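# Four arms unfold a pallet collar and set it squarely

## Task

Unfold the pallet collar into its open shape and set it down so it sits square and properly seated on the pallet.

## Robot and tools

SETUP. Four identical Kinova Gen3 arms (arm1, arm2, arm3, arm4) share the work. Each has seven revolute joints, a Robotiq 2F-85 two-finger gripper and a wrist camera (arm1_cam_wrist to arm4_cam_wrist). Two fixed room cameras also watch: cam_high and cam_low. The hand can reach roughly 1.0 m out from the joint-1 axis.

FRAME. Everything is expressed in a single scene frame whose origin is on the floor, with +z up. Each arm's foot (base_link) faces along its own +x. Feet, in metres: arm1 x=-0.435 y=-0.871 z=+0.822 quat_wxyz=(+0.750, +0.002, +0.000, +0.662); arm2 x=+0.211 y=-0.881 z=+0.768 quat_wxyz=(+0.687, +0.000, +0.000, +0.727); arm3 x=+1.000 y=-0.055 z=+0.775 quat_wxyz=(+0.072, -0.004, +0.003, -0.997); arm4 x=-0.897 y=-0.144 z=+0.794 quat_wxyz=(+0.991, +0.000, +0.006, -0.137). The 'hand' point lies between the finger pads, about 2 cm behind the tips (0.5 cm when fully open); the hand's z axis runs along the fingers and its y axis is the direction the fingers open and close. Camera intrinsics and T_world_to_cam matrices were given up front (OpenCV style); room cameras may have shifted by a couple of degrees and millimetres, and wrist-camera poses are derived from reported joint angles.

TOOL move. Arguments: arm1, arm2, arm3, arm4 and cameras. Each arm key takes its own object: {"joints": {...}, "min_time_s": t}. joints holds absolute targets (not offsets) by name: joint1_rad to joint7_rad in radians, plus gripper_m in metres (fingertip gap). Ranges: joint1_rad, joint3_rad, joint5_rad, joint7_rad -69.115 to 69.115; joint2_rad -2.249 to 2.249; joint4_rad -2.579 to 2.579; joint6_rad -2.099 to 2.099; gripper_m 0 to 0.085. Done tolerances: ±0.01 rad, ±0.003 m. Signs: joint1 positive turns the arm clockwise seen from above, and at 0 the arm extends the way its foot faces; joint2 at 0 is upright, positive leans forward; joint4 at 0 is straight, positive bends the same way as positive joint2 (with joint3 at 0); joint6 at 0 is straight, positive bends like positive joint4 (with joint5 at 0); joint7 positive rolls the hand counter-clockwise viewed from behind. Joints 3, 5, 7 twist about the limb's own length. min_time_s (0.1 to 8 s) is a lower bound on that arm's motion duration; no action exceeds 15 s. Omitted arms or joints get nothing new but may still be driving toward earlier targets. cameras is a list of names, ["all"], or []; omitted means all cameras only for an empty move. Unknown keys make the call invalid; out-of-range values are refused, and a refusal cancels the remaining move/wait/finished_scene calls of that reply. An empty move returns full state, all images and the scene number.

MOTION. Target speeds are capped at 1.39 rad/s (joints 1-4) and 1.22 rad/s (joints 5-7), acceleration at 1 and 10 rad/s². Joints of one arm start and finish together, so the hand may sweep a wide curve. After big moves an arm may not yet have arrived when results return. Arms do not wait for each other.

TOOL wait: seconds (0 to 10), optional cameras; nothing new is commanded. TOOL zoom_image: camera and region [x0, y0, x1, y1] in pixels of the latest image (origin top-left, at most 504 by 504), only for cameras in the newest images. TOOL finished_scene: scene (this scene's integer number); irreversible, call only when the collar stays open and seated without help.

RESULTS. Per robot: joint_positions, Joint velocities (rad/s, joint order, no gripper; 'within noise' means still), joint torques (N m, positive toward larger angle, with per-unit offset and noise), Flange force along hand x y z (includes held weight; 'no reading' near singularities or at start), joint_status, on_its_own. The 'move' line summarizes each commanded arm: 'done' or its worst status. 'pictures' lists image order; frames may lag the state slightly. Robots in 'as last shown' were not commanded; their status reads 'not commanded'. Status words: off_target (stopped short, may still push); time_out (target dropped, holds position); not_followed / 'joint command not followed' (a separation check blocked the arm's joints, gripper still acts; it may retry later); limit_stop_at_motor_heat (resend target). A joint jammed against something can still say done.

CAUTIONS. A hard press between two robots fails and ends the scene; closing a gripper on another arm's fingers counts. The collision check can be late, lets finger tips meet, and ignores fingers opening into another arm. Contact via an object is fine. The arm does not stop on contact and can push hard. Torque limits: 104.5 N m (joints 1-4), 51.3 N m (joints 5-7), held load included; exceeding one, or deviating over 5 degrees from plan, freezes that arm and gripper for 10 s. Holding loads, stretching or pushing into the unreachable heats motors: MOTOR HOT at 60 °C, weak braking and sinking at 75 °C for 30-60 s. Grip is strongest when fingers close from wide open to well below the object's width; do not grip hard on a part still resting on something. Avoid drops, releasing moving parts, slams, and anything leaving the work area or hitting the floor. Loose objects may occasionally get nudged. Faster, smoother, lower-effort solutions are preferred, and the scene keeps running while you deliberate.

Each tool is called by a JSON object that holds its "fn" and its "kwargs".

## Session

I'll start by looking at the scene state and all cameras.

{"fn": "move", "kwargs": {"cameras": ["all"]}}

Scene clock: 0.00 s.
Joint torques (N m): no reading
Flange force (N): no reading
Joint velocities: within noise
arm1.joint_positions: joint1_rad=-0.505 joint2_rad=-0.330 joint3_rad=-0.093 joint4_rad=+1.536 joint5_rad=-0.067 joint6_rad=+1.972 joint7_rad=+1.328 gripper_m=+0.085
arm1.joint_status: not commanded
arm1.hand: x=-0.4993 y=-0.7430 z=+1.3066 quat_wxyz=(+0.022, +0.789, -0.614, +0.009) (m; scene frame)
arm2.joint_positions: joint1_rad=-0.369 joint2_rad=-0.397 joint3_rad=-0.048 joint4_rad=+1.558 joint5_rad=-0.012 joint6_rad=+1.998 joint7_rad=+1.875 gripper_m=+0.085
arm2.joint_status: not commanded
arm2.hand: x=+0.1730 y=-0.7659 z=+1.2549 quat_wxyz=(+0.003, +0.922, -0.386, +0.009) (m; scene frame)
arm3.joint_positions: joint1_rad=-0.405 joint2_rad=-0.405 joint3_rad=-0.089 joint4_rad=+1.554 joint5_rad=+0.018 joint6_rad=+2.046 joint7_rad=+1.803 gripper_m=+0.085
arm3.joint_status: not commanded
arm3.hand: x=+0.9066 y=-0.1012 z=+1.2654 quat_wxyz=(+0.035, -0.909, -0.414, -0.019) (m; scene frame)
arm4.joint_positions: joint1_rad=-0.417 joint2_rad=-0.357 joint3_rad=-0.027 joint4_rad=+1.431 joint5_rad=-0.011 joint6_rad=+2.030 joint7_rad=+1.200 gripper_m=+0.085
arm4.joint_status: not commanded
arm4.hand: x=-0.7489 y=-0.1409 z=+1.3100 quat_wxyz=(-0.011, -0.099, -0.995, -0.005) (m; scene frame)
pictures: arm1_cam_wrist, arm2_cam_wrist, arm3_cam_wrist, arm4_cam_wrist, cam_high, cam_low

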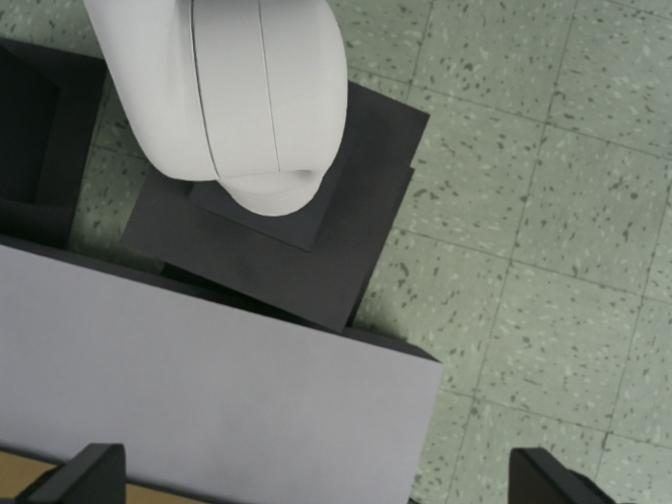

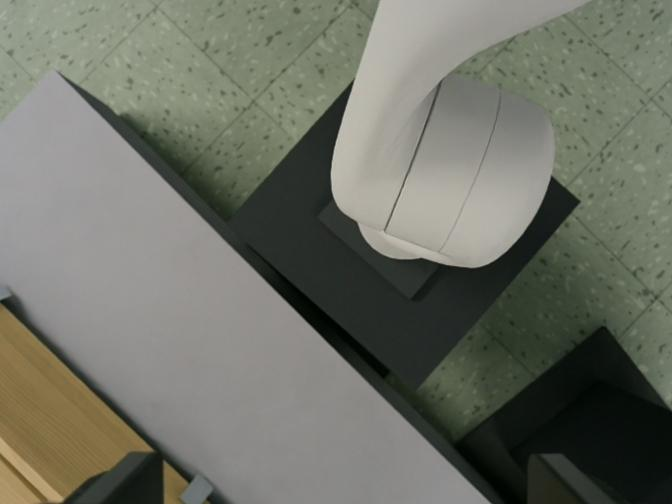

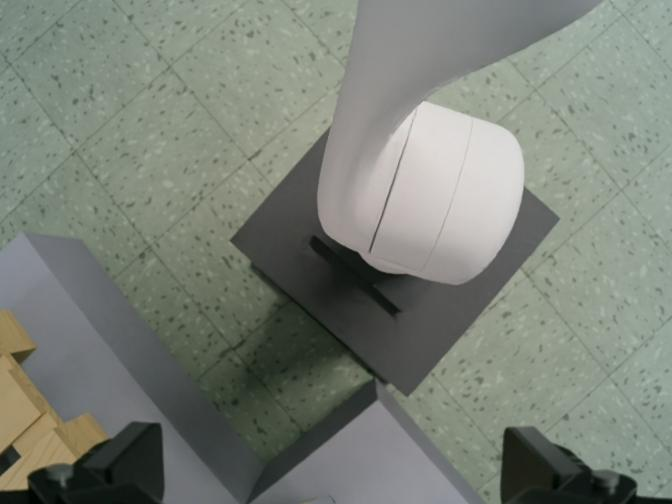

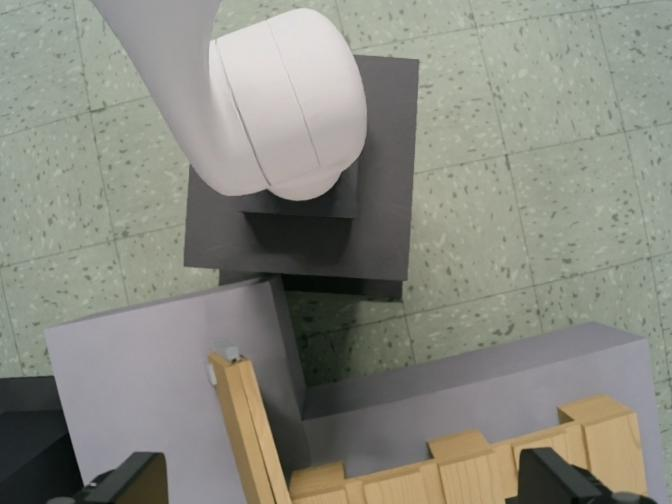

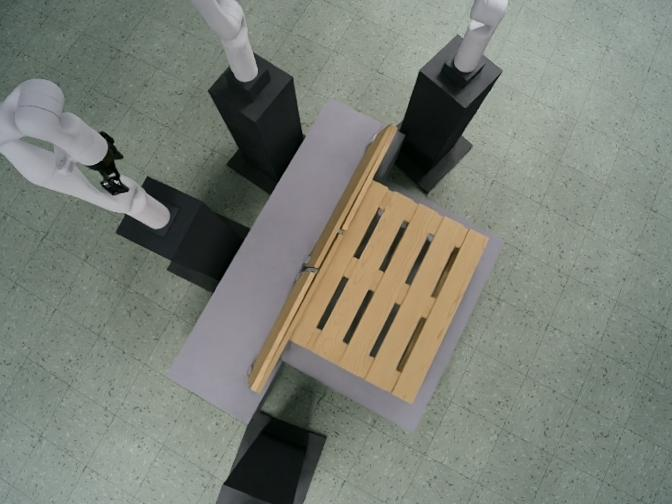

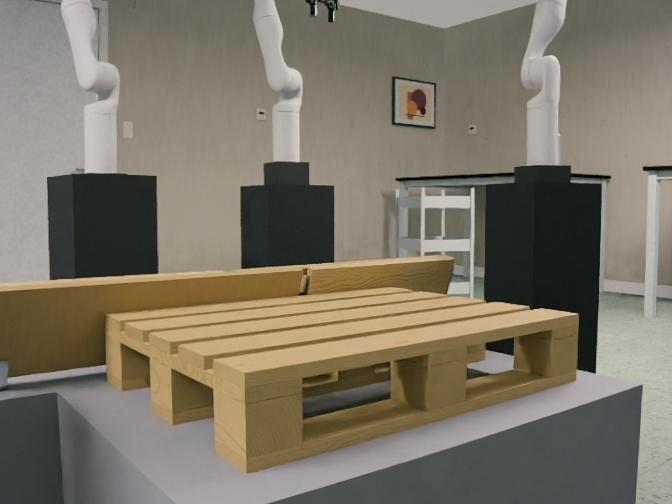

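{"fn": "zoom_image", "kwargs": {"camera": "cam_high", "region": [230, 90, 420, 250]}}

{"fn": "zoom_image", "kwargs": {"camera": "cam_high", "region": [220, 220, 410, 410]}}

{"fn": "zoom_image", "kwargs": {"camera": "cam_high", "region": [280, 160, 520, 420]}}

{"fn": "zoom_image", "kwargs": {"camera": "cam_low", "region": [0, 200, 504, 504]}}

{"fn": "zoom_image", "kwargs": {"camera": "arm4_cam_wrist", "region": [168, 300, 672, 504]}}

Scaled by 2.653 from the camera's 672x504 image, which has a finer 960x720 frame.

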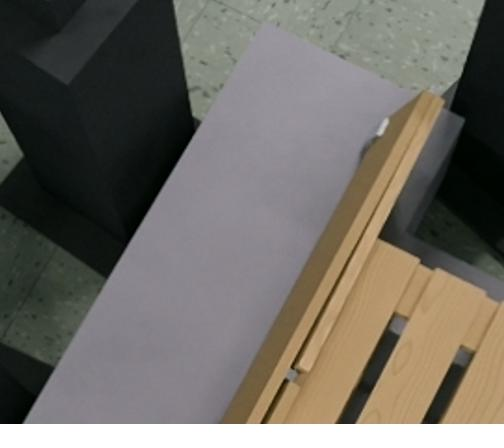

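Scaled by 2.653 from the camera's 672x504 image, which has a finer 960x720 frame.

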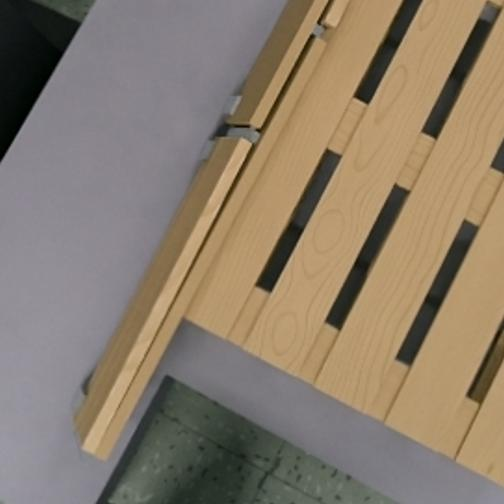

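Scaled by 1.938 from the camera's 672x504 image, which has a finer 960x720 frame.

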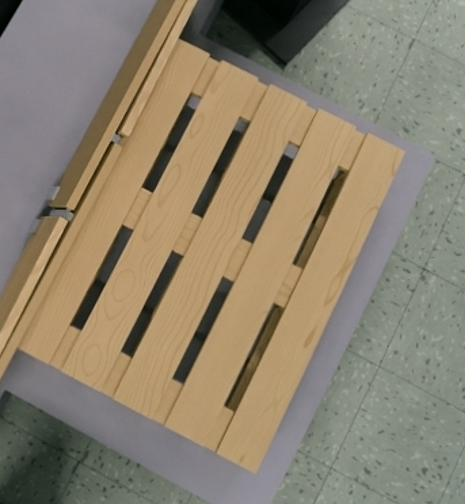

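Scaled by 1.000.

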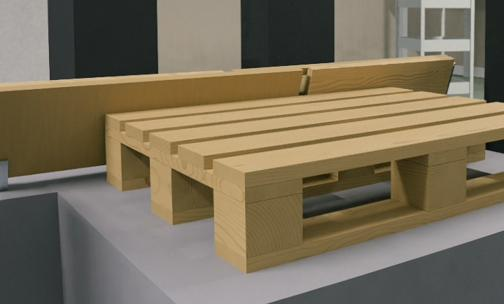

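Scaled by 1.000.

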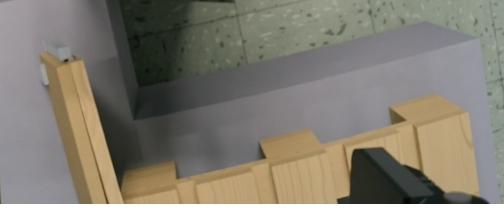

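{"fn": "zoom_image", "kwargs": {"camera": "cam_low", "region": [90, 280, 350, 490]}}

{"fn": "zoom_image", "kwargs": {"camera": "cam_low", "region": [280, 240, 480, 400]}}

{"fn": "zoom_image", "kwargs": {"camera": "cam_low", "region": [0, 240, 200, 400]}}

{"fn": "zoom_image", "kwargs": {"camera": "cam_high", "region": [350, 110, 410, 160]}}

{"fn": "zoom_image", "kwargs": {"camera": "cam_high", "region": [240, 340, 300, 400]}}

{"fn": "zoom_image", "kwargs": {"camera": "cam_high", "region": [285, 220, 355, 290]}}

Scaled by 1.938 from the camera's 672x504 image, which has a finer 960x720 frame.

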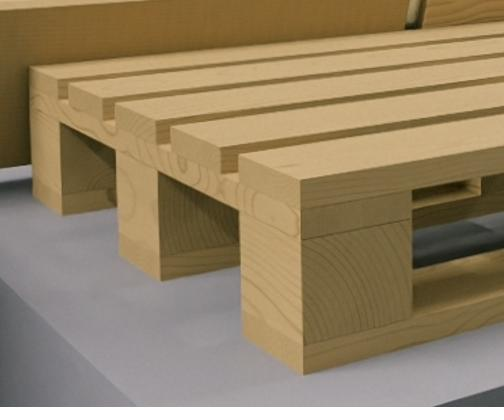

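Scaled by 2.520 from the camera's 672x504 image, which has a finer 960x720 frame.

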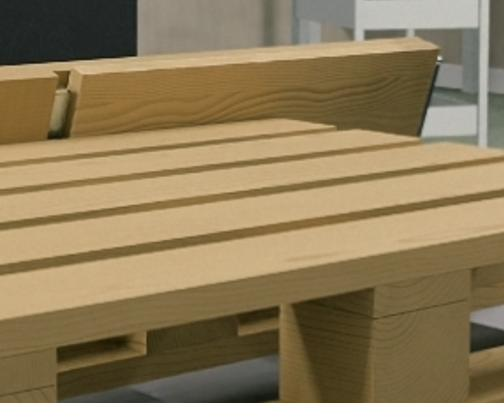

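Scaled by 2.520 from the camera's 672x504 image, which has a finer 960x720 frame.

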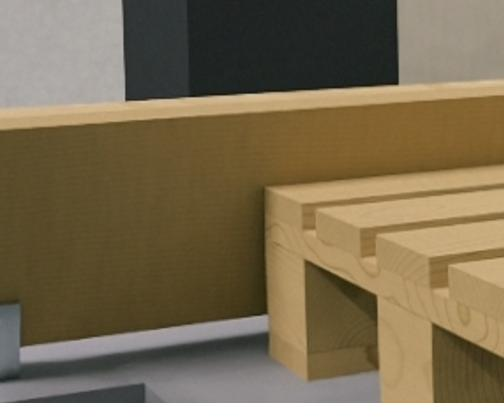

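Scaled by 8.400 from the camera's 672x504 image, which has a finer 960x720 frame.

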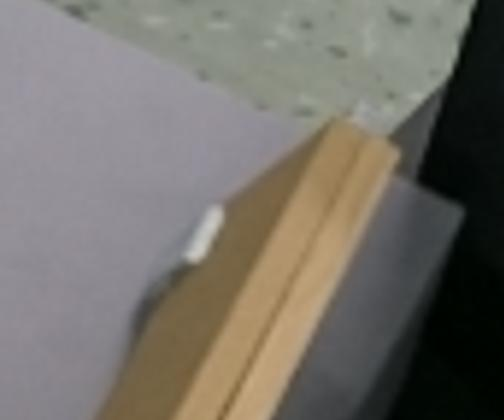

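Scaled by 8.400 from the camera's 672x504 image, which has a finer 960x720 frame.

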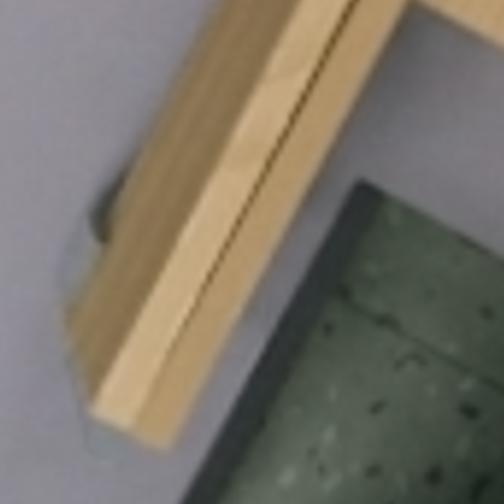

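Scaled by 7.200 from the camera's 672x504 image, which has a finer 960x720 frame.

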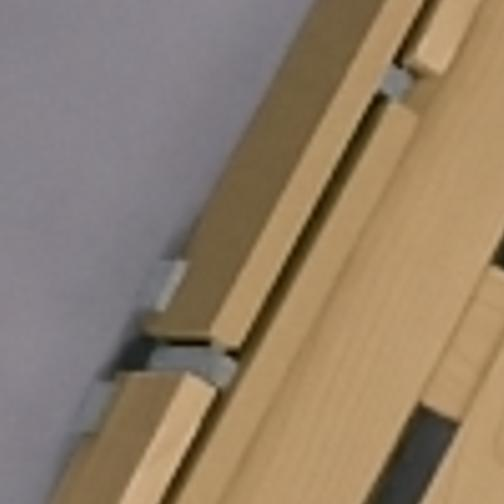

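{"fn": "move", "kwargs": {"arm1": {"joints": {"joint1_rad": -0.29, "joint2_rad": 0.95, "joint3_rad": 0, "joint4_rad": 1.494, "joint5_rad": 0, "joint6_rad": 0.698, "joint7_rad": -0.125}, "min_time_s": 4}, "arm2": {"joints": {"joint1_rad": -0.338, "joint2_rad": 0.977, "joint3_rad": 0, "joint4_rad": 1.1935, "joint5_rad": 0, "joint6_rad": 0.971, "joint7_rad": 2.787}, "min_time_s": 4}, "arm3": {"joints": {"joint1_rad": -0.01, "joint2_rad": 0.629, "joint3_rad": 0, "joint4_rad": 1.806, "joint5_rad": 0, "joint6_rad": 0.707, "joint7_rad": -0.1145}, "min_time_s": 4}, "arm4": {"joints": {"joint1_rad": -0.447, "joint2_rad": 0.589, "joint3_rad": 0, "joint4_rad": 2.0, "joint5_rad": 0, "joint6_rad": 0.552, "joint7_rad": 3.009}, "min_time_s": 4}, "cameras": ["all"]}}

Scene clock: 58.00 s.
Joint torques (N m): arm1=[1.44 -21.74 0.97 -6.36 0.5 0.33 -0.34] | arm2=[-0.91 -24.94 0.94 -6.1 0.15 0.08 0.1] | arm3=[0.41 -15.7 1.53 -4.87 -0.26 -0.34 -0.23] | arm4=[1.62 -15.51 2.3 -4.48 -0.14 0.72 0.26]
Flange force (N): arm1=[2.0 -3.9 0.5] | arm2=[-1.0 -7.8 0.1] | arm3=[0.1 1.0 -5.4] | arm4=[-4.4 2.3 0.5]
move: arm1 done; arm2 done; arm3 done; arm4 done
Joint velocities: within noise
arm1.joint_positions: joint1_rad=-0.290 joint2_rad=+0.950 joint3_rad=+0.000 joint4_rad=+1.494 joint5_rad=+0.000 joint6_rad=+0.698 joint7_rad=-0.125 gripper_m=+0.085
arm1.joint_status: all done
arm1.hand: x=-0.4998 y=-0.3299 z=+0.8014 quat_wxyz=(+0.001, +0.020, -1.000, -0.002) (m; scene frame)
arm2.joint_positions: joint1_rad=-0.338 joint2_rad=+0.977 joint3_rad=+0.000 joint4_rad=+1.194 joint5_rad=+0.000 joint6_rad=+0.971 joint7_rad=+2.787 gripper_m=+0.085
arm2.joint_status: all done
arm2.hand: x=+0.0009 y=-0.3095 z=+0.7997 quat_wxyz=(+0.000, +1.000, +0.020, +0.000) (m; scene frame)
arm3.joint_positions: joint1_rad=-0.010 joint2_rad=+0.629 joint3_rad=+0.000 joint4_rad=+1.806 joint5_rad=+0.000 joint6_rad=+0.707 joint7_rad=-0.114 gripper_m=+0.085
arm3.joint_status: all done
arm3.hand: x=+0.5503 y=-0.1009 z=+0.8532 quat_wxyz=(-0.001, -0.721, +0.693, +0.005) (m; scene frame)
arm4.joint_positions: joint1_rad=-0.447 joint2_rad=+0.589 joint3_rad=+0.000 joint4_rad=+2.000 joint5_rad=+0.000 joint6_rad=+0.552 joint7_rad=+3.009 gripper_m=+0.085
arm4.joint_status: all done
arm4.hand: x=-0.4995 y=-0.1002 z=+0.8448 quat_wxyz=(+0.004, +0.721, -0.693, -0.005) (m; scene frame)
pictures: arm1_cam_wrist, arm2_cam_wrist, arm3_cam_wrist, arm4_cam_wrist, cam_high, cam_low
camera_calibration:
arm1_cam_wrist: T_world_to_cam=[[-0.0529451, 0.997943, 0.0361483, 0.268445], [0.998387, 0.0521556, 0.0224472, 0.551095], [0.0205157, 0.0372785, -0.999094, 0.972392], [0, 0, 0, 1]] pos_world=[-0.555942, -0.332885, 0.949437]
arm2_cam_wrist: T_world_to_cam=[[0.0457722, -0.99895, -0.00170112, -0.309123], [-0.998948, -0.045777, 0.00288902, 0.039259], [-0.00296386, 0.00156709, -0.999994, 0.944422], [0, 0, 0, 1]] pos_world=[0.0561661, -0.308481, 0.943777]
arm3_cam_wrist: T_world_to_cam=[[-0.998661, -0.0511668, 0.0076679, 0.537105], [-0.0510122, 0.998514, 0.0191644, 0.164973], [-0.00863709, 0.0187476, -0.999787, 1.00709], [0, 0, 0, 1]] pos_world=[0.553499, -0.156127, 0.999598]
arm4_cam_wrist: T_world_to_cam=[[-0.99887, -0.0439819, 0.0180042, -0.520208], [-0.0439673, 0.999032, 0.00120317, 0.127865], [-0.0180397, 0.000410218, -0.999837, 0.984549], [0, 0, 0, 1]] pos_world=[-0.496238, -0.151025, 0.993601]

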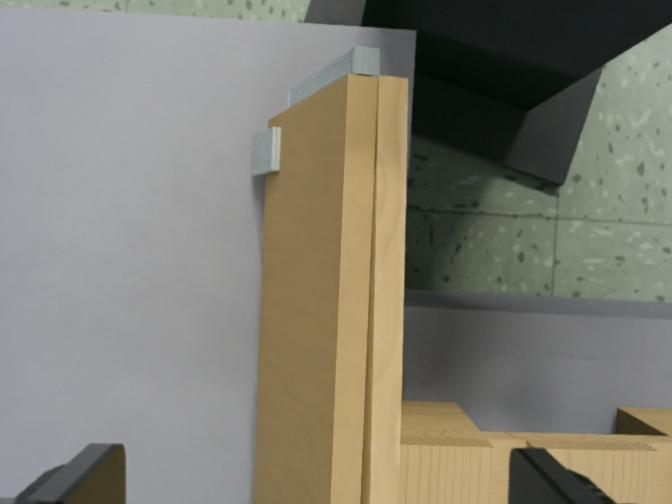

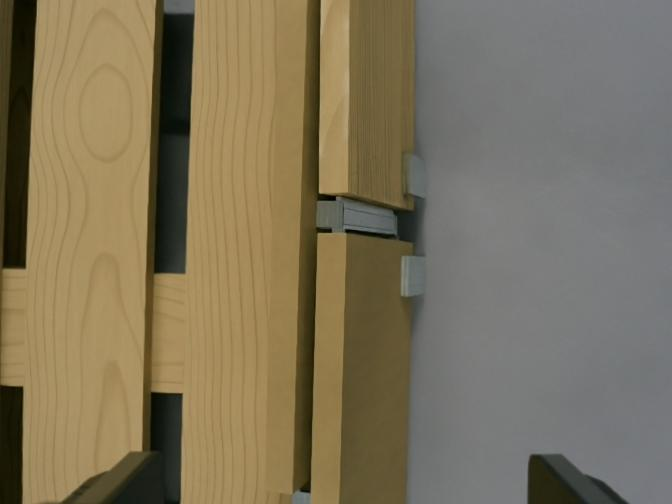

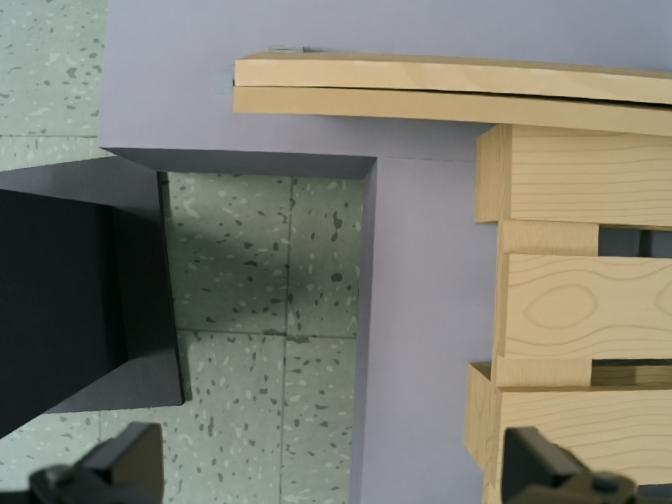

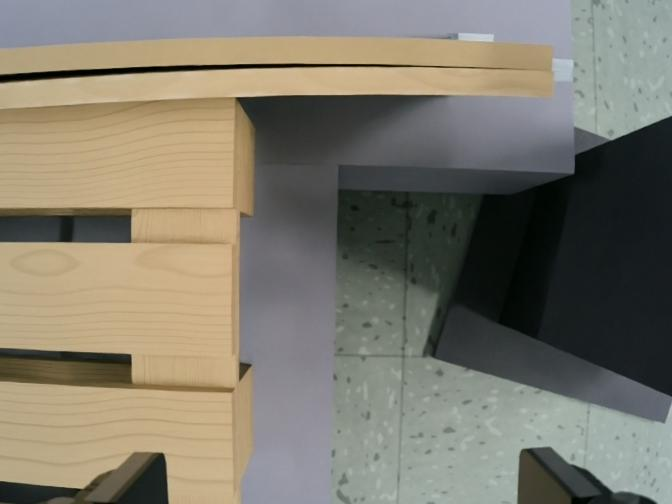

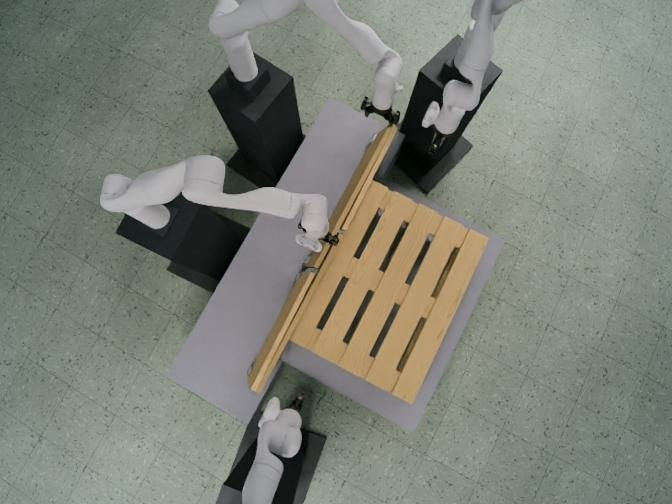

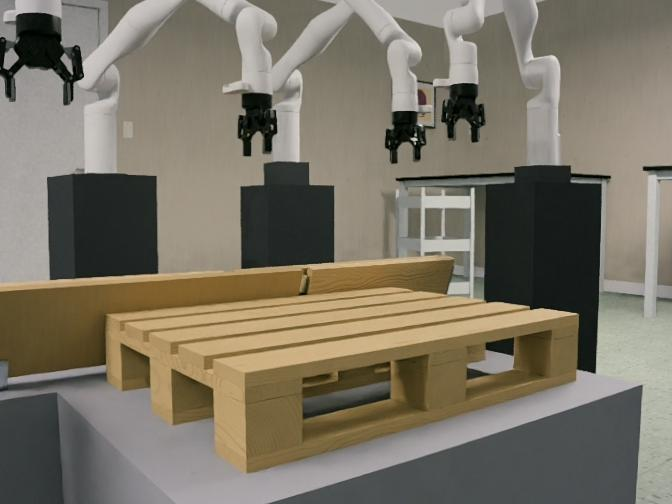

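{"fn": "zoom_image", "kwargs": {"camera": "arm1_cam_wrist", "region": [230, 30, 430, 190]}}

{"fn": "zoom_image", "kwargs": {"camera": "arm2_cam_wrist", "region": [290, 130, 450, 330]}}

{"fn": "zoom_image", "kwargs": {"camera": "arm3_cam_wrist", "region": [200, 30, 360, 130]}}

{"fn": "zoom_image", "kwargs": {"camera": "arm4_cam_wrist", "region": [430, 20, 590, 120]}}

{"fn": "zoom_image", "kwargs": {"camera": "arm2_cam_wrist", "region": [250, 410, 370, 504]}}

Scaled by 2.520.

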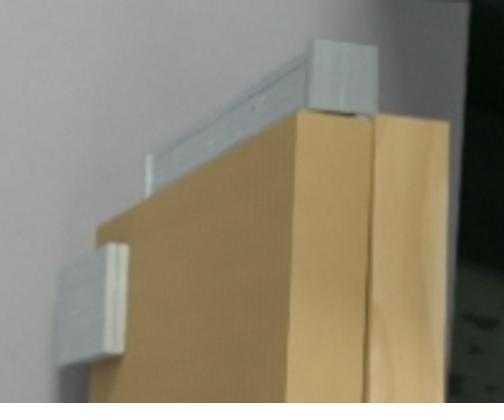

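Scaled by 2.520.

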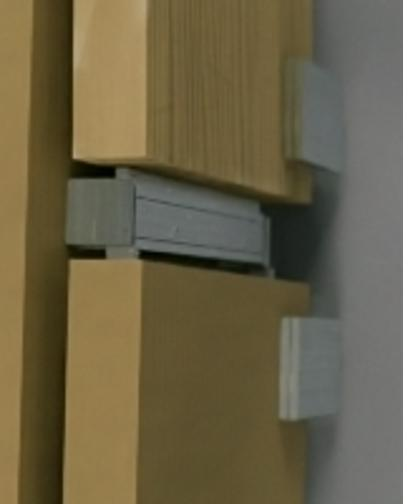

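Scaled by 3.150.

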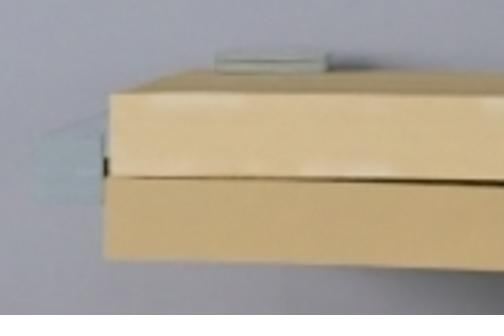

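Scaled by 3.150.

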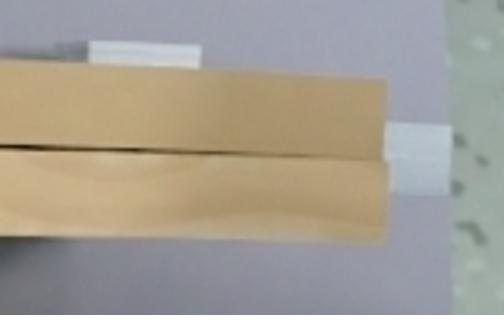

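Scaled by 4.200.

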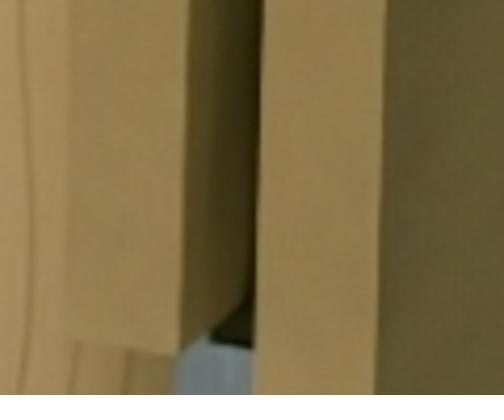

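{"fn": "zoom_image", "kwargs": {"camera": "cam_low", "region": [220, 80, 300, 170]}}

{"fn": "zoom_image", "kwargs": {"camera": "cam_low", "region": [370, 95, 440, 170]}}

{"fn": "zoom_image", "kwargs": {"camera": "cam_low", "region": [0, 10, 90, 110]}}

{"fn": "zoom_image", "kwargs": {"camera": "cam_low", "region": [240, 245, 470, 320]}}

Scaled by 5.600 from the camera's 672x504 image, which has a finer 960x720 frame.

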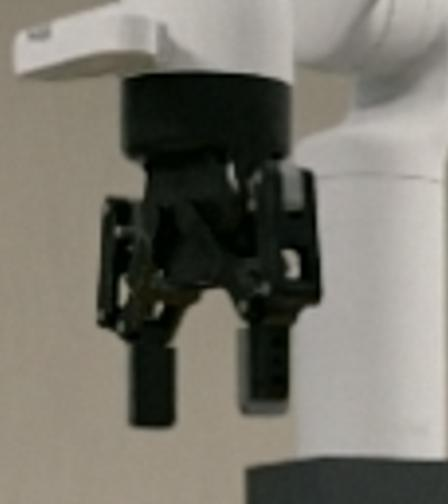

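Scaled by 6.720 from the camera's 672x504 image, which has a finer 960x720 frame.

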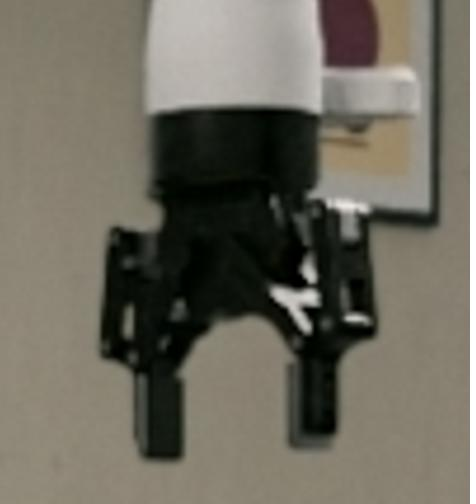

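Scaled by 5.040 from the camera's 672x504 image, which has a finer 960x720 frame.

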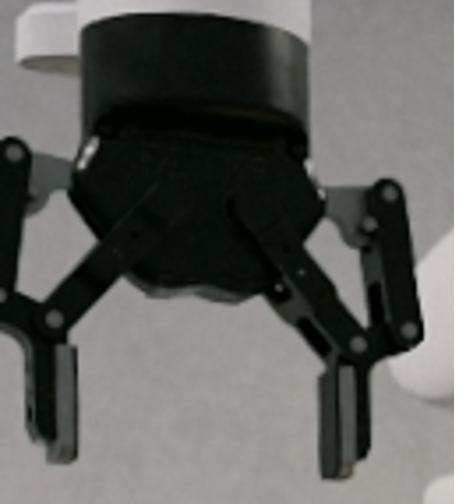

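Scaled by 2.191 from the camera's 672x504 image, which has a finer 960x720 frame.

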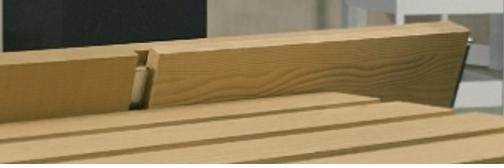

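{"fn": "move", "kwargs": {"arm2": {"joints": {"joint1_rad": -0.554, "joint2_rad": 1.339, "joint3_rad": 0, "joint4_rad": 0.689, "joint5_rad": 0, "joint6_rad": 1.114, "joint7_rad": 2.557}, "min_time_s": 2.5}, "cameras": ["arm2_cam_wrist"]}}

{"fn": "zoom_image", "kwargs": {"camera": "arm2_cam_wrist", "region": [240, 100, 480, 280]}}

{"fn": "zoom_image", "kwargs": {"camera": "arm2_cam_wrist", "region": [240, 280, 480, 460]}}

Scene clock: 115.50 s.
Joint torques (N m): arm1=[1.45 -21.73 0.98 -6.35 0.51 0.35 -0.36] | arm2=[-0.9 -28.42 1.03 -6.72 0.15 0.06 0.03] | arm3=[0.42 -15.75 1.49 -4.88 -0.27 -0.3 -0.25] | arm4=[1.63 -15.5 2.34 -4.42 -0.13 0.69 0.28]
Flange force (N): arm1=[2.0 -3.9 0.5] | arm2=[-5.4 -11.5 1.3] | arm3=[0.0 1.0 -5.2] | arm4=[-4.5 2.1 0.3]
move: arm2 done
Joint velocities: within noise
arm1, arm4: as last shown
arm2.joint_positions: joint1_rad=-0.554 joint2_rad=+1.339 joint3_rad=+0.000 joint4_rad=+0.689 joint5_rad=+0.000 joint6_rad=+1.114 joint7_rad=+2.557 gripper_m=+0.085
arm2.joint_status: all done
arm2.hand: x=-0.1643 y=-0.2996 z=+0.6996 quat_wxyz=(+0.000, +1.000, +0.013, +0.000) (m; scene frame)
arm3.joint_positions: joint1_rad=-0.010 joint2_rad=+0.629 joint3_rad=+0.000 joint4_rad=+1.806 joint5_rad=+0.000 joint6_rad=+0.707 joint7_rad=-0.115 gripper_m=+0.085
arm3.joint_status: not commanded
arm3.hand: x=+0.5504 y=-0.1009 z=+0.8532 quat_wxyz=(-0.001, -0.721, +0.693, +0.005) (m; scene frame)
pictures: arm2_cam_wrist
camera_calibration:
arm2_cam_wrist: T_world_to_cam=[[0.0317708, -0.999494, -0.00126148, -0.294592], [-0.999492, -0.031774, 0.00262792, -0.120719], [-0.00266668, 0.00117735, -0.999996, 0.843735], [0, 0, 0, 1]] pos_world=[-0.109048, -0.299272, 0.843677]

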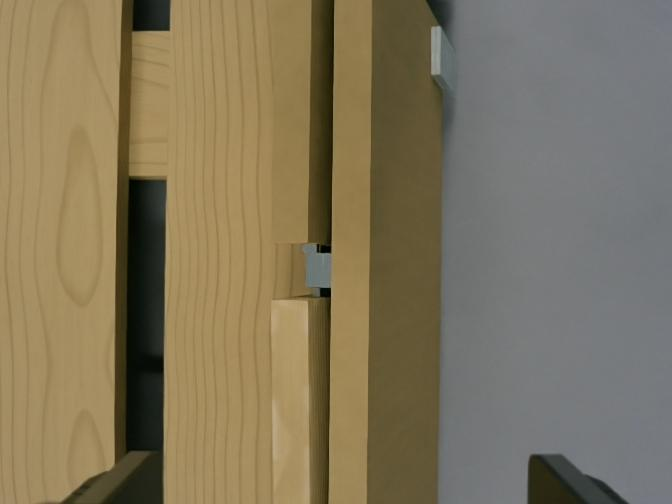

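Scaled by 2.100.

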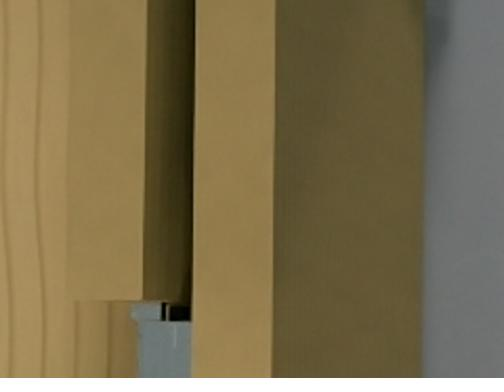

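Scaled by 2.100.

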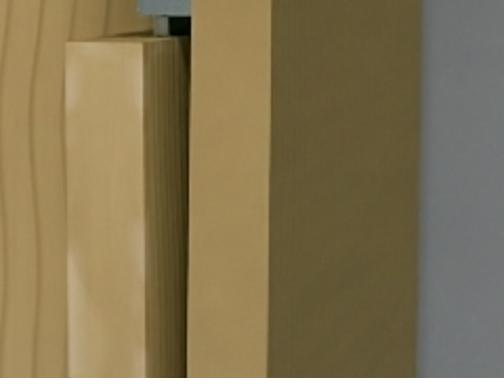

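{"fn": "zoom_image", "kwargs": {"camera": "arm2_cam_wrist", "region": [260, 0, 380, 90]}}

{"fn": "zoom_image", "kwargs": {"camera": "arm2_cam_wrist", "region": [270, 220, 370, 320]}}

{"fn": "zoom_image", "kwargs": {"camera": "arm2_cam_wrist", "region": [260, 414, 380, 504]}}

Scaled by 4.200.

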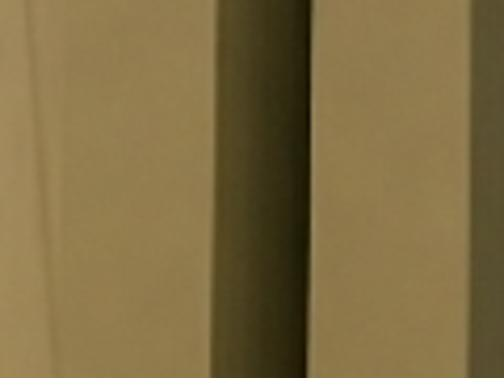

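Scaled by 5.040.

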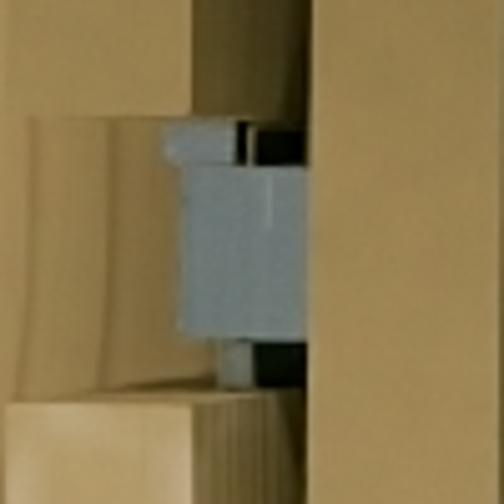

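Scaled by 4.200.

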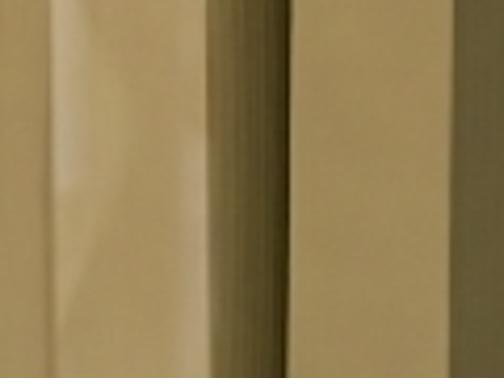

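{"fn": "move", "kwargs": {"arm1": {"joints": {"joint1_rad": 0.0637, "joint2_rad": 1.3757, "joint3_rad": 0, "joint4_rad": 1.1628, "joint5_rad": 0, "joint6_rad": 0.6032, "joint7_rad": 0.2091}, "min_time_s": 2.5}, "arm2": {"joints": {"joint1_rad": 0.03, "joint2_rad": 1.2678, "joint3_rad": 0, "joint4_rad": 1.2088, "joint5_rad": 0, "joint6_rad": 0.665, "joint7_rad": 3.1359}, "min_time_s": 2.5}, "cameras": ["arm1_cam_wrist", "arm2_cam_wrist", "arm3_cam_wrist", "arm4_cam_wrist"]}}

Scene clock: 141.33 s.
Joint torques (N m): arm1=[1.38 -24.6 1.02 -5.63 0.5 0.38 -0.34] | arm2=[-0.92 -25.58 1.06 -4.15 0.17 0 0.12] | arm3=[0.41 -15.73 1.52 -4.89 -0.25 -0.31 -0.26] | arm4=[1.63 -15.54 2.22 -4.44 -0.18 0.71 0.27]
Flange force (N): arm1=[3.1 -3.4 -0.4] | arm2=[1.9 -7.7 2.2] | arm3=[0.0 0.9 -5.3] | arm4=[-4.5 2.1 0.5]
move: arm1 done; arm2 done
Joint velocities: within noise
arm1.joint_positions: joint1_rad=+0.064 joint2_rad=+1.376 joint3_rad=+0.000 joint4_rad=+1.163 joint5_rad=+0.000 joint6_rad=+0.603 joint7_rad=+0.209 gripper_m=+0.085
arm1.joint_status: all done
arm1.hand: x=-0.3001 y=-0.2942 z=+0.6199 quat_wxyz=(+0.001, +0.010, -1.000, -0.002) (m; scene frame)
arm2.joint_positions: joint1_rad=+0.030 joint2_rad=+1.268 joint3_rad=+0.000 joint4_rad=+1.209 joint5_rad=+0.000 joint6_rad=+0.665 joint7_rad=+3.136 gripper_m=+0.085
arm2.joint_status: all done
arm2.hand: x=+0.2208 y=-0.2845 z=+0.6199 quat_wxyz=(+0.000, +1.000, +0.010, +0.000) (m; scene frame)
arm3, arm4: as last shown
pictures: arm1_cam_wrist, arm2_cam_wrist, arm3_cam_wrist, arm4_cam_wrist
camera_calibration:
arm1_cam_wrist: T_world_to_cam=[[-0.0334465, 0.998782, 0.0362796, 0.255939], [0.999216, 0.0326475, 0.0223961, 0.348424], [0.0211843, 0.0370002, -0.999091, 0.78574], [0, 0, 0, 1]] pos_world=[-0.356236, -0.296075, 0.767937]
arm2_cam_wrist: T_world_to_cam=[[0.0266732, -0.999643, -0.00159335, -0.290611], [-0.99964, -0.0266776, 0.00279865, 0.266217], [-0.00284016, 0.00151813, -0.999995, 0.765189], [0, 0, 0, 1]] pos_world=[0.276046, -0.284567, 0.763977]
arm3_cam_wrist: T_world_to_cam=[[-0.998666, -0.0510671, 0.00767017, 0.537121], [-0.0509124, 0.998519, 0.0191635, 0.16492], [-0.00863744, 0.0187475, -0.999787, 1.00709], [0, 0, 0, 1]] pos_world=[0.553499, -0.156127, 0.999598]
arm4_cam_wrist: T_world_to_cam=[[-0.99887, -0.0439819, 0.0180042, -0.520208], [-0.0439673, 0.999032, 0.00120317, 0.127865], [-0.0180397, 0.000410218, -0.999837, 0.984549], [0, 0, 0, 1]] pos_world=[-0.496238, -0.151025, 0.993601]

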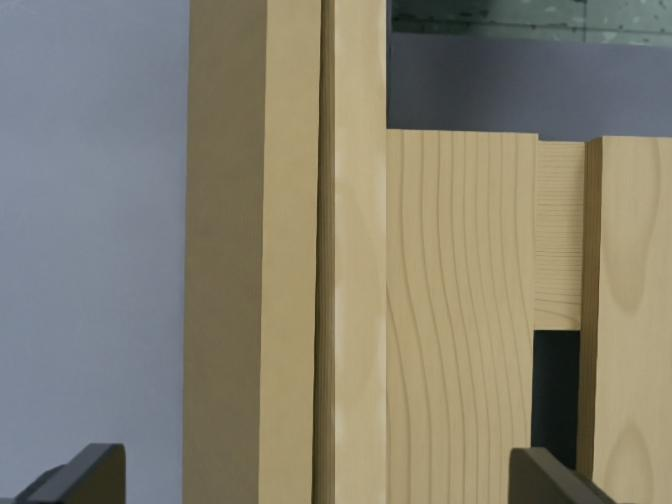

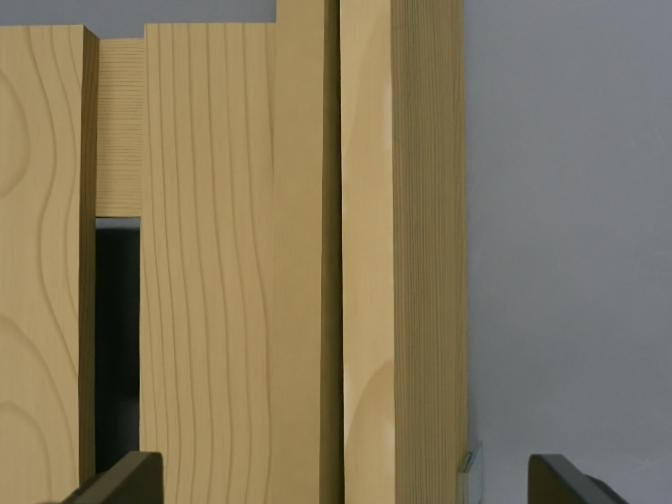

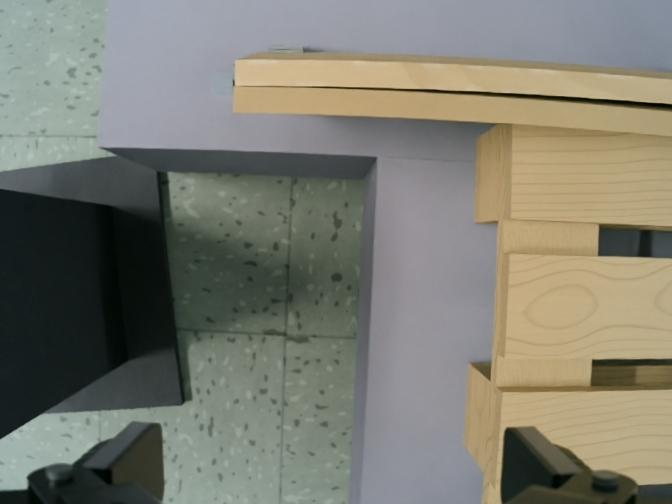

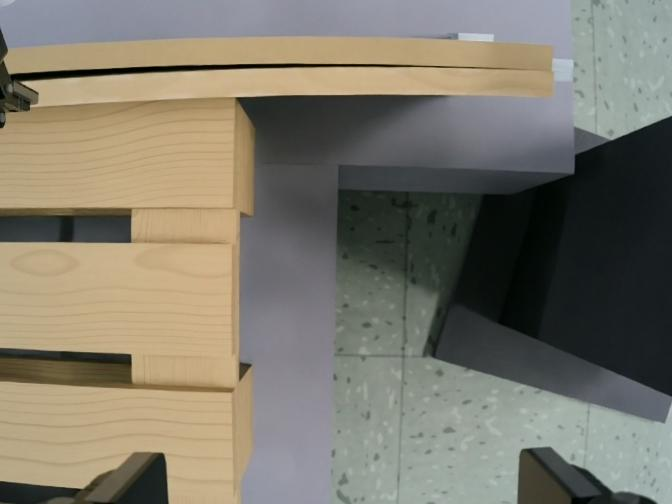

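{"fn": "move", "kwargs": {"arm1": {"joints": {"joint1_rad": 0.0637, "joint2_rad": 1.6719, "joint3_rad": 0, "joint4_rad": 0.8889, "joint5_rad": 0, "joint6_rad": 0.5808, "joint7_rad": 0.2091, "gripper_m": 0.076}, "min_time_s": 2.5}, "arm2": {"joints": {"joint1_rad": 0.0298, "joint2_rad": 1.5375, "joint3_rad": 0, "joint4_rad": 1.0287, "joint5_rad": 0, "joint6_rad": 0.5754, "joint7_rad": 3.1357, "gripper_m": 0.076}, "min_time_s": 2.5}, "cameras": ["arm3_cam_wrist", "arm4_cam_wrist", "cam_low"]}}

Scene clock: 150.97 s.
Joint torques (N m): arm1=[1.43 -24.69 1.02 -5.48 0.5 0.35 -0.36] | arm2=[-0.94 -25.93 1.05 -3.59 0.12 -0.01 0.09] | arm3=[0.39 -15.71 1.51 -4.89 -0.26 -0.31 -0.25] | arm4=[1.62 -15.51 2.27 -4.41 -0.1 0.72 0.27]
Flange force (N): arm1=[3.3 -4.2 -1.8] | arm2=[2.0 -7.9 4.1] | arm3=[0.0 0.9 -5.3] | arm4=[-4.5 2.1 0.4]
move: arm1 done; arm2 done
Joint velocities: within noise
arm1.joint_positions: joint1_rad=+0.064 joint2_rad=+1.672 joint3_rad=+0.000 joint4_rad=+0.889 joint5_rad=+0.000 joint6_rad=+0.581 joint7_rad=+0.209 gripper_m=+0.076
arm1.joint_status: all done
arm1.hand: x=-0.3005 y=-0.2936 z=+0.4919 quat_wxyz=(+0.001, +0.010, -1.000, -0.002) (m; scene frame)
arm2.joint_positions: joint1_rad=+0.030 joint2_rad=+1.537 joint3_rad=+0.000 joint4_rad=+1.029 joint5_rad=+0.000 joint6_rad=+0.575 joint7_rad=+3.136 gripper_m=+0.076
arm2.joint_status: all done
arm2.hand: x=+0.2208 y=-0.2884 z=+0.4920 quat_wxyz=(+0.000, +1.000, +0.010, +0.000) (m; scene frame)
arm3, arm4: as last shown
pictures: arm3_cam_wrist, arm4_cam_wrist, cam_low
camera_calibration:
arm3_cam_wrist: T_world_to_cam=[[-0.998666, -0.0510671, 0.00767017, 0.537121], [-0.0509124, 0.998519, 0.0191635, 0.16492], [-0.00863744, 0.0187475, -0.999787, 1.00709], [0, 0, 0, 1]] pos_world=[0.553499, -0.156127, 0.999598]
arm4_cam_wrist: T_world_to_cam=[[-0.99887, -0.0439819, 0.0180042, -0.520208], [-0.0439673, 0.999032, 0.00120317, 0.127865], [-0.0180397, 0.000410218, -0.999837, 0.984549], [0, 0, 0, 1]] pos_world=[-0.496238, -0.151025, 0.993601]

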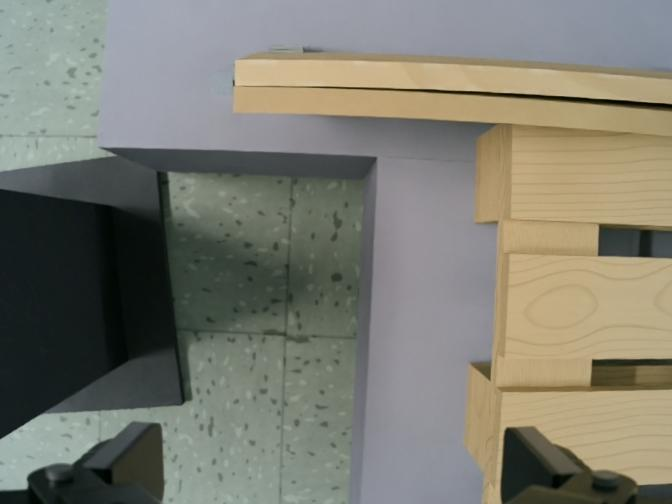

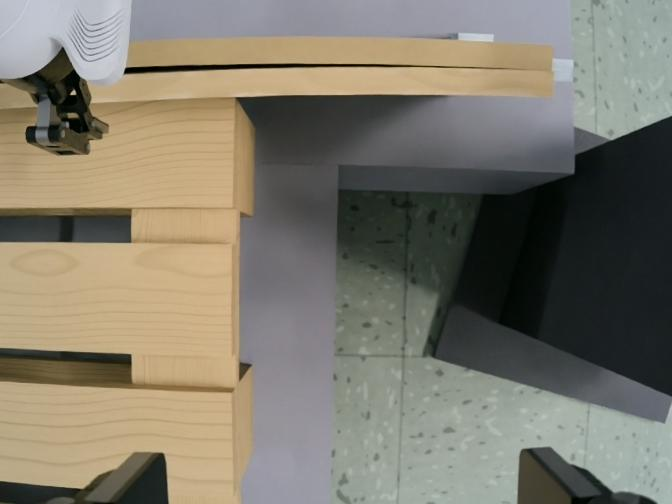

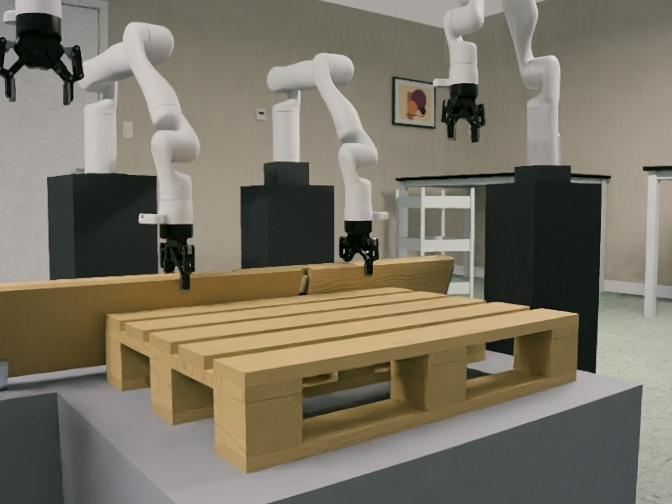

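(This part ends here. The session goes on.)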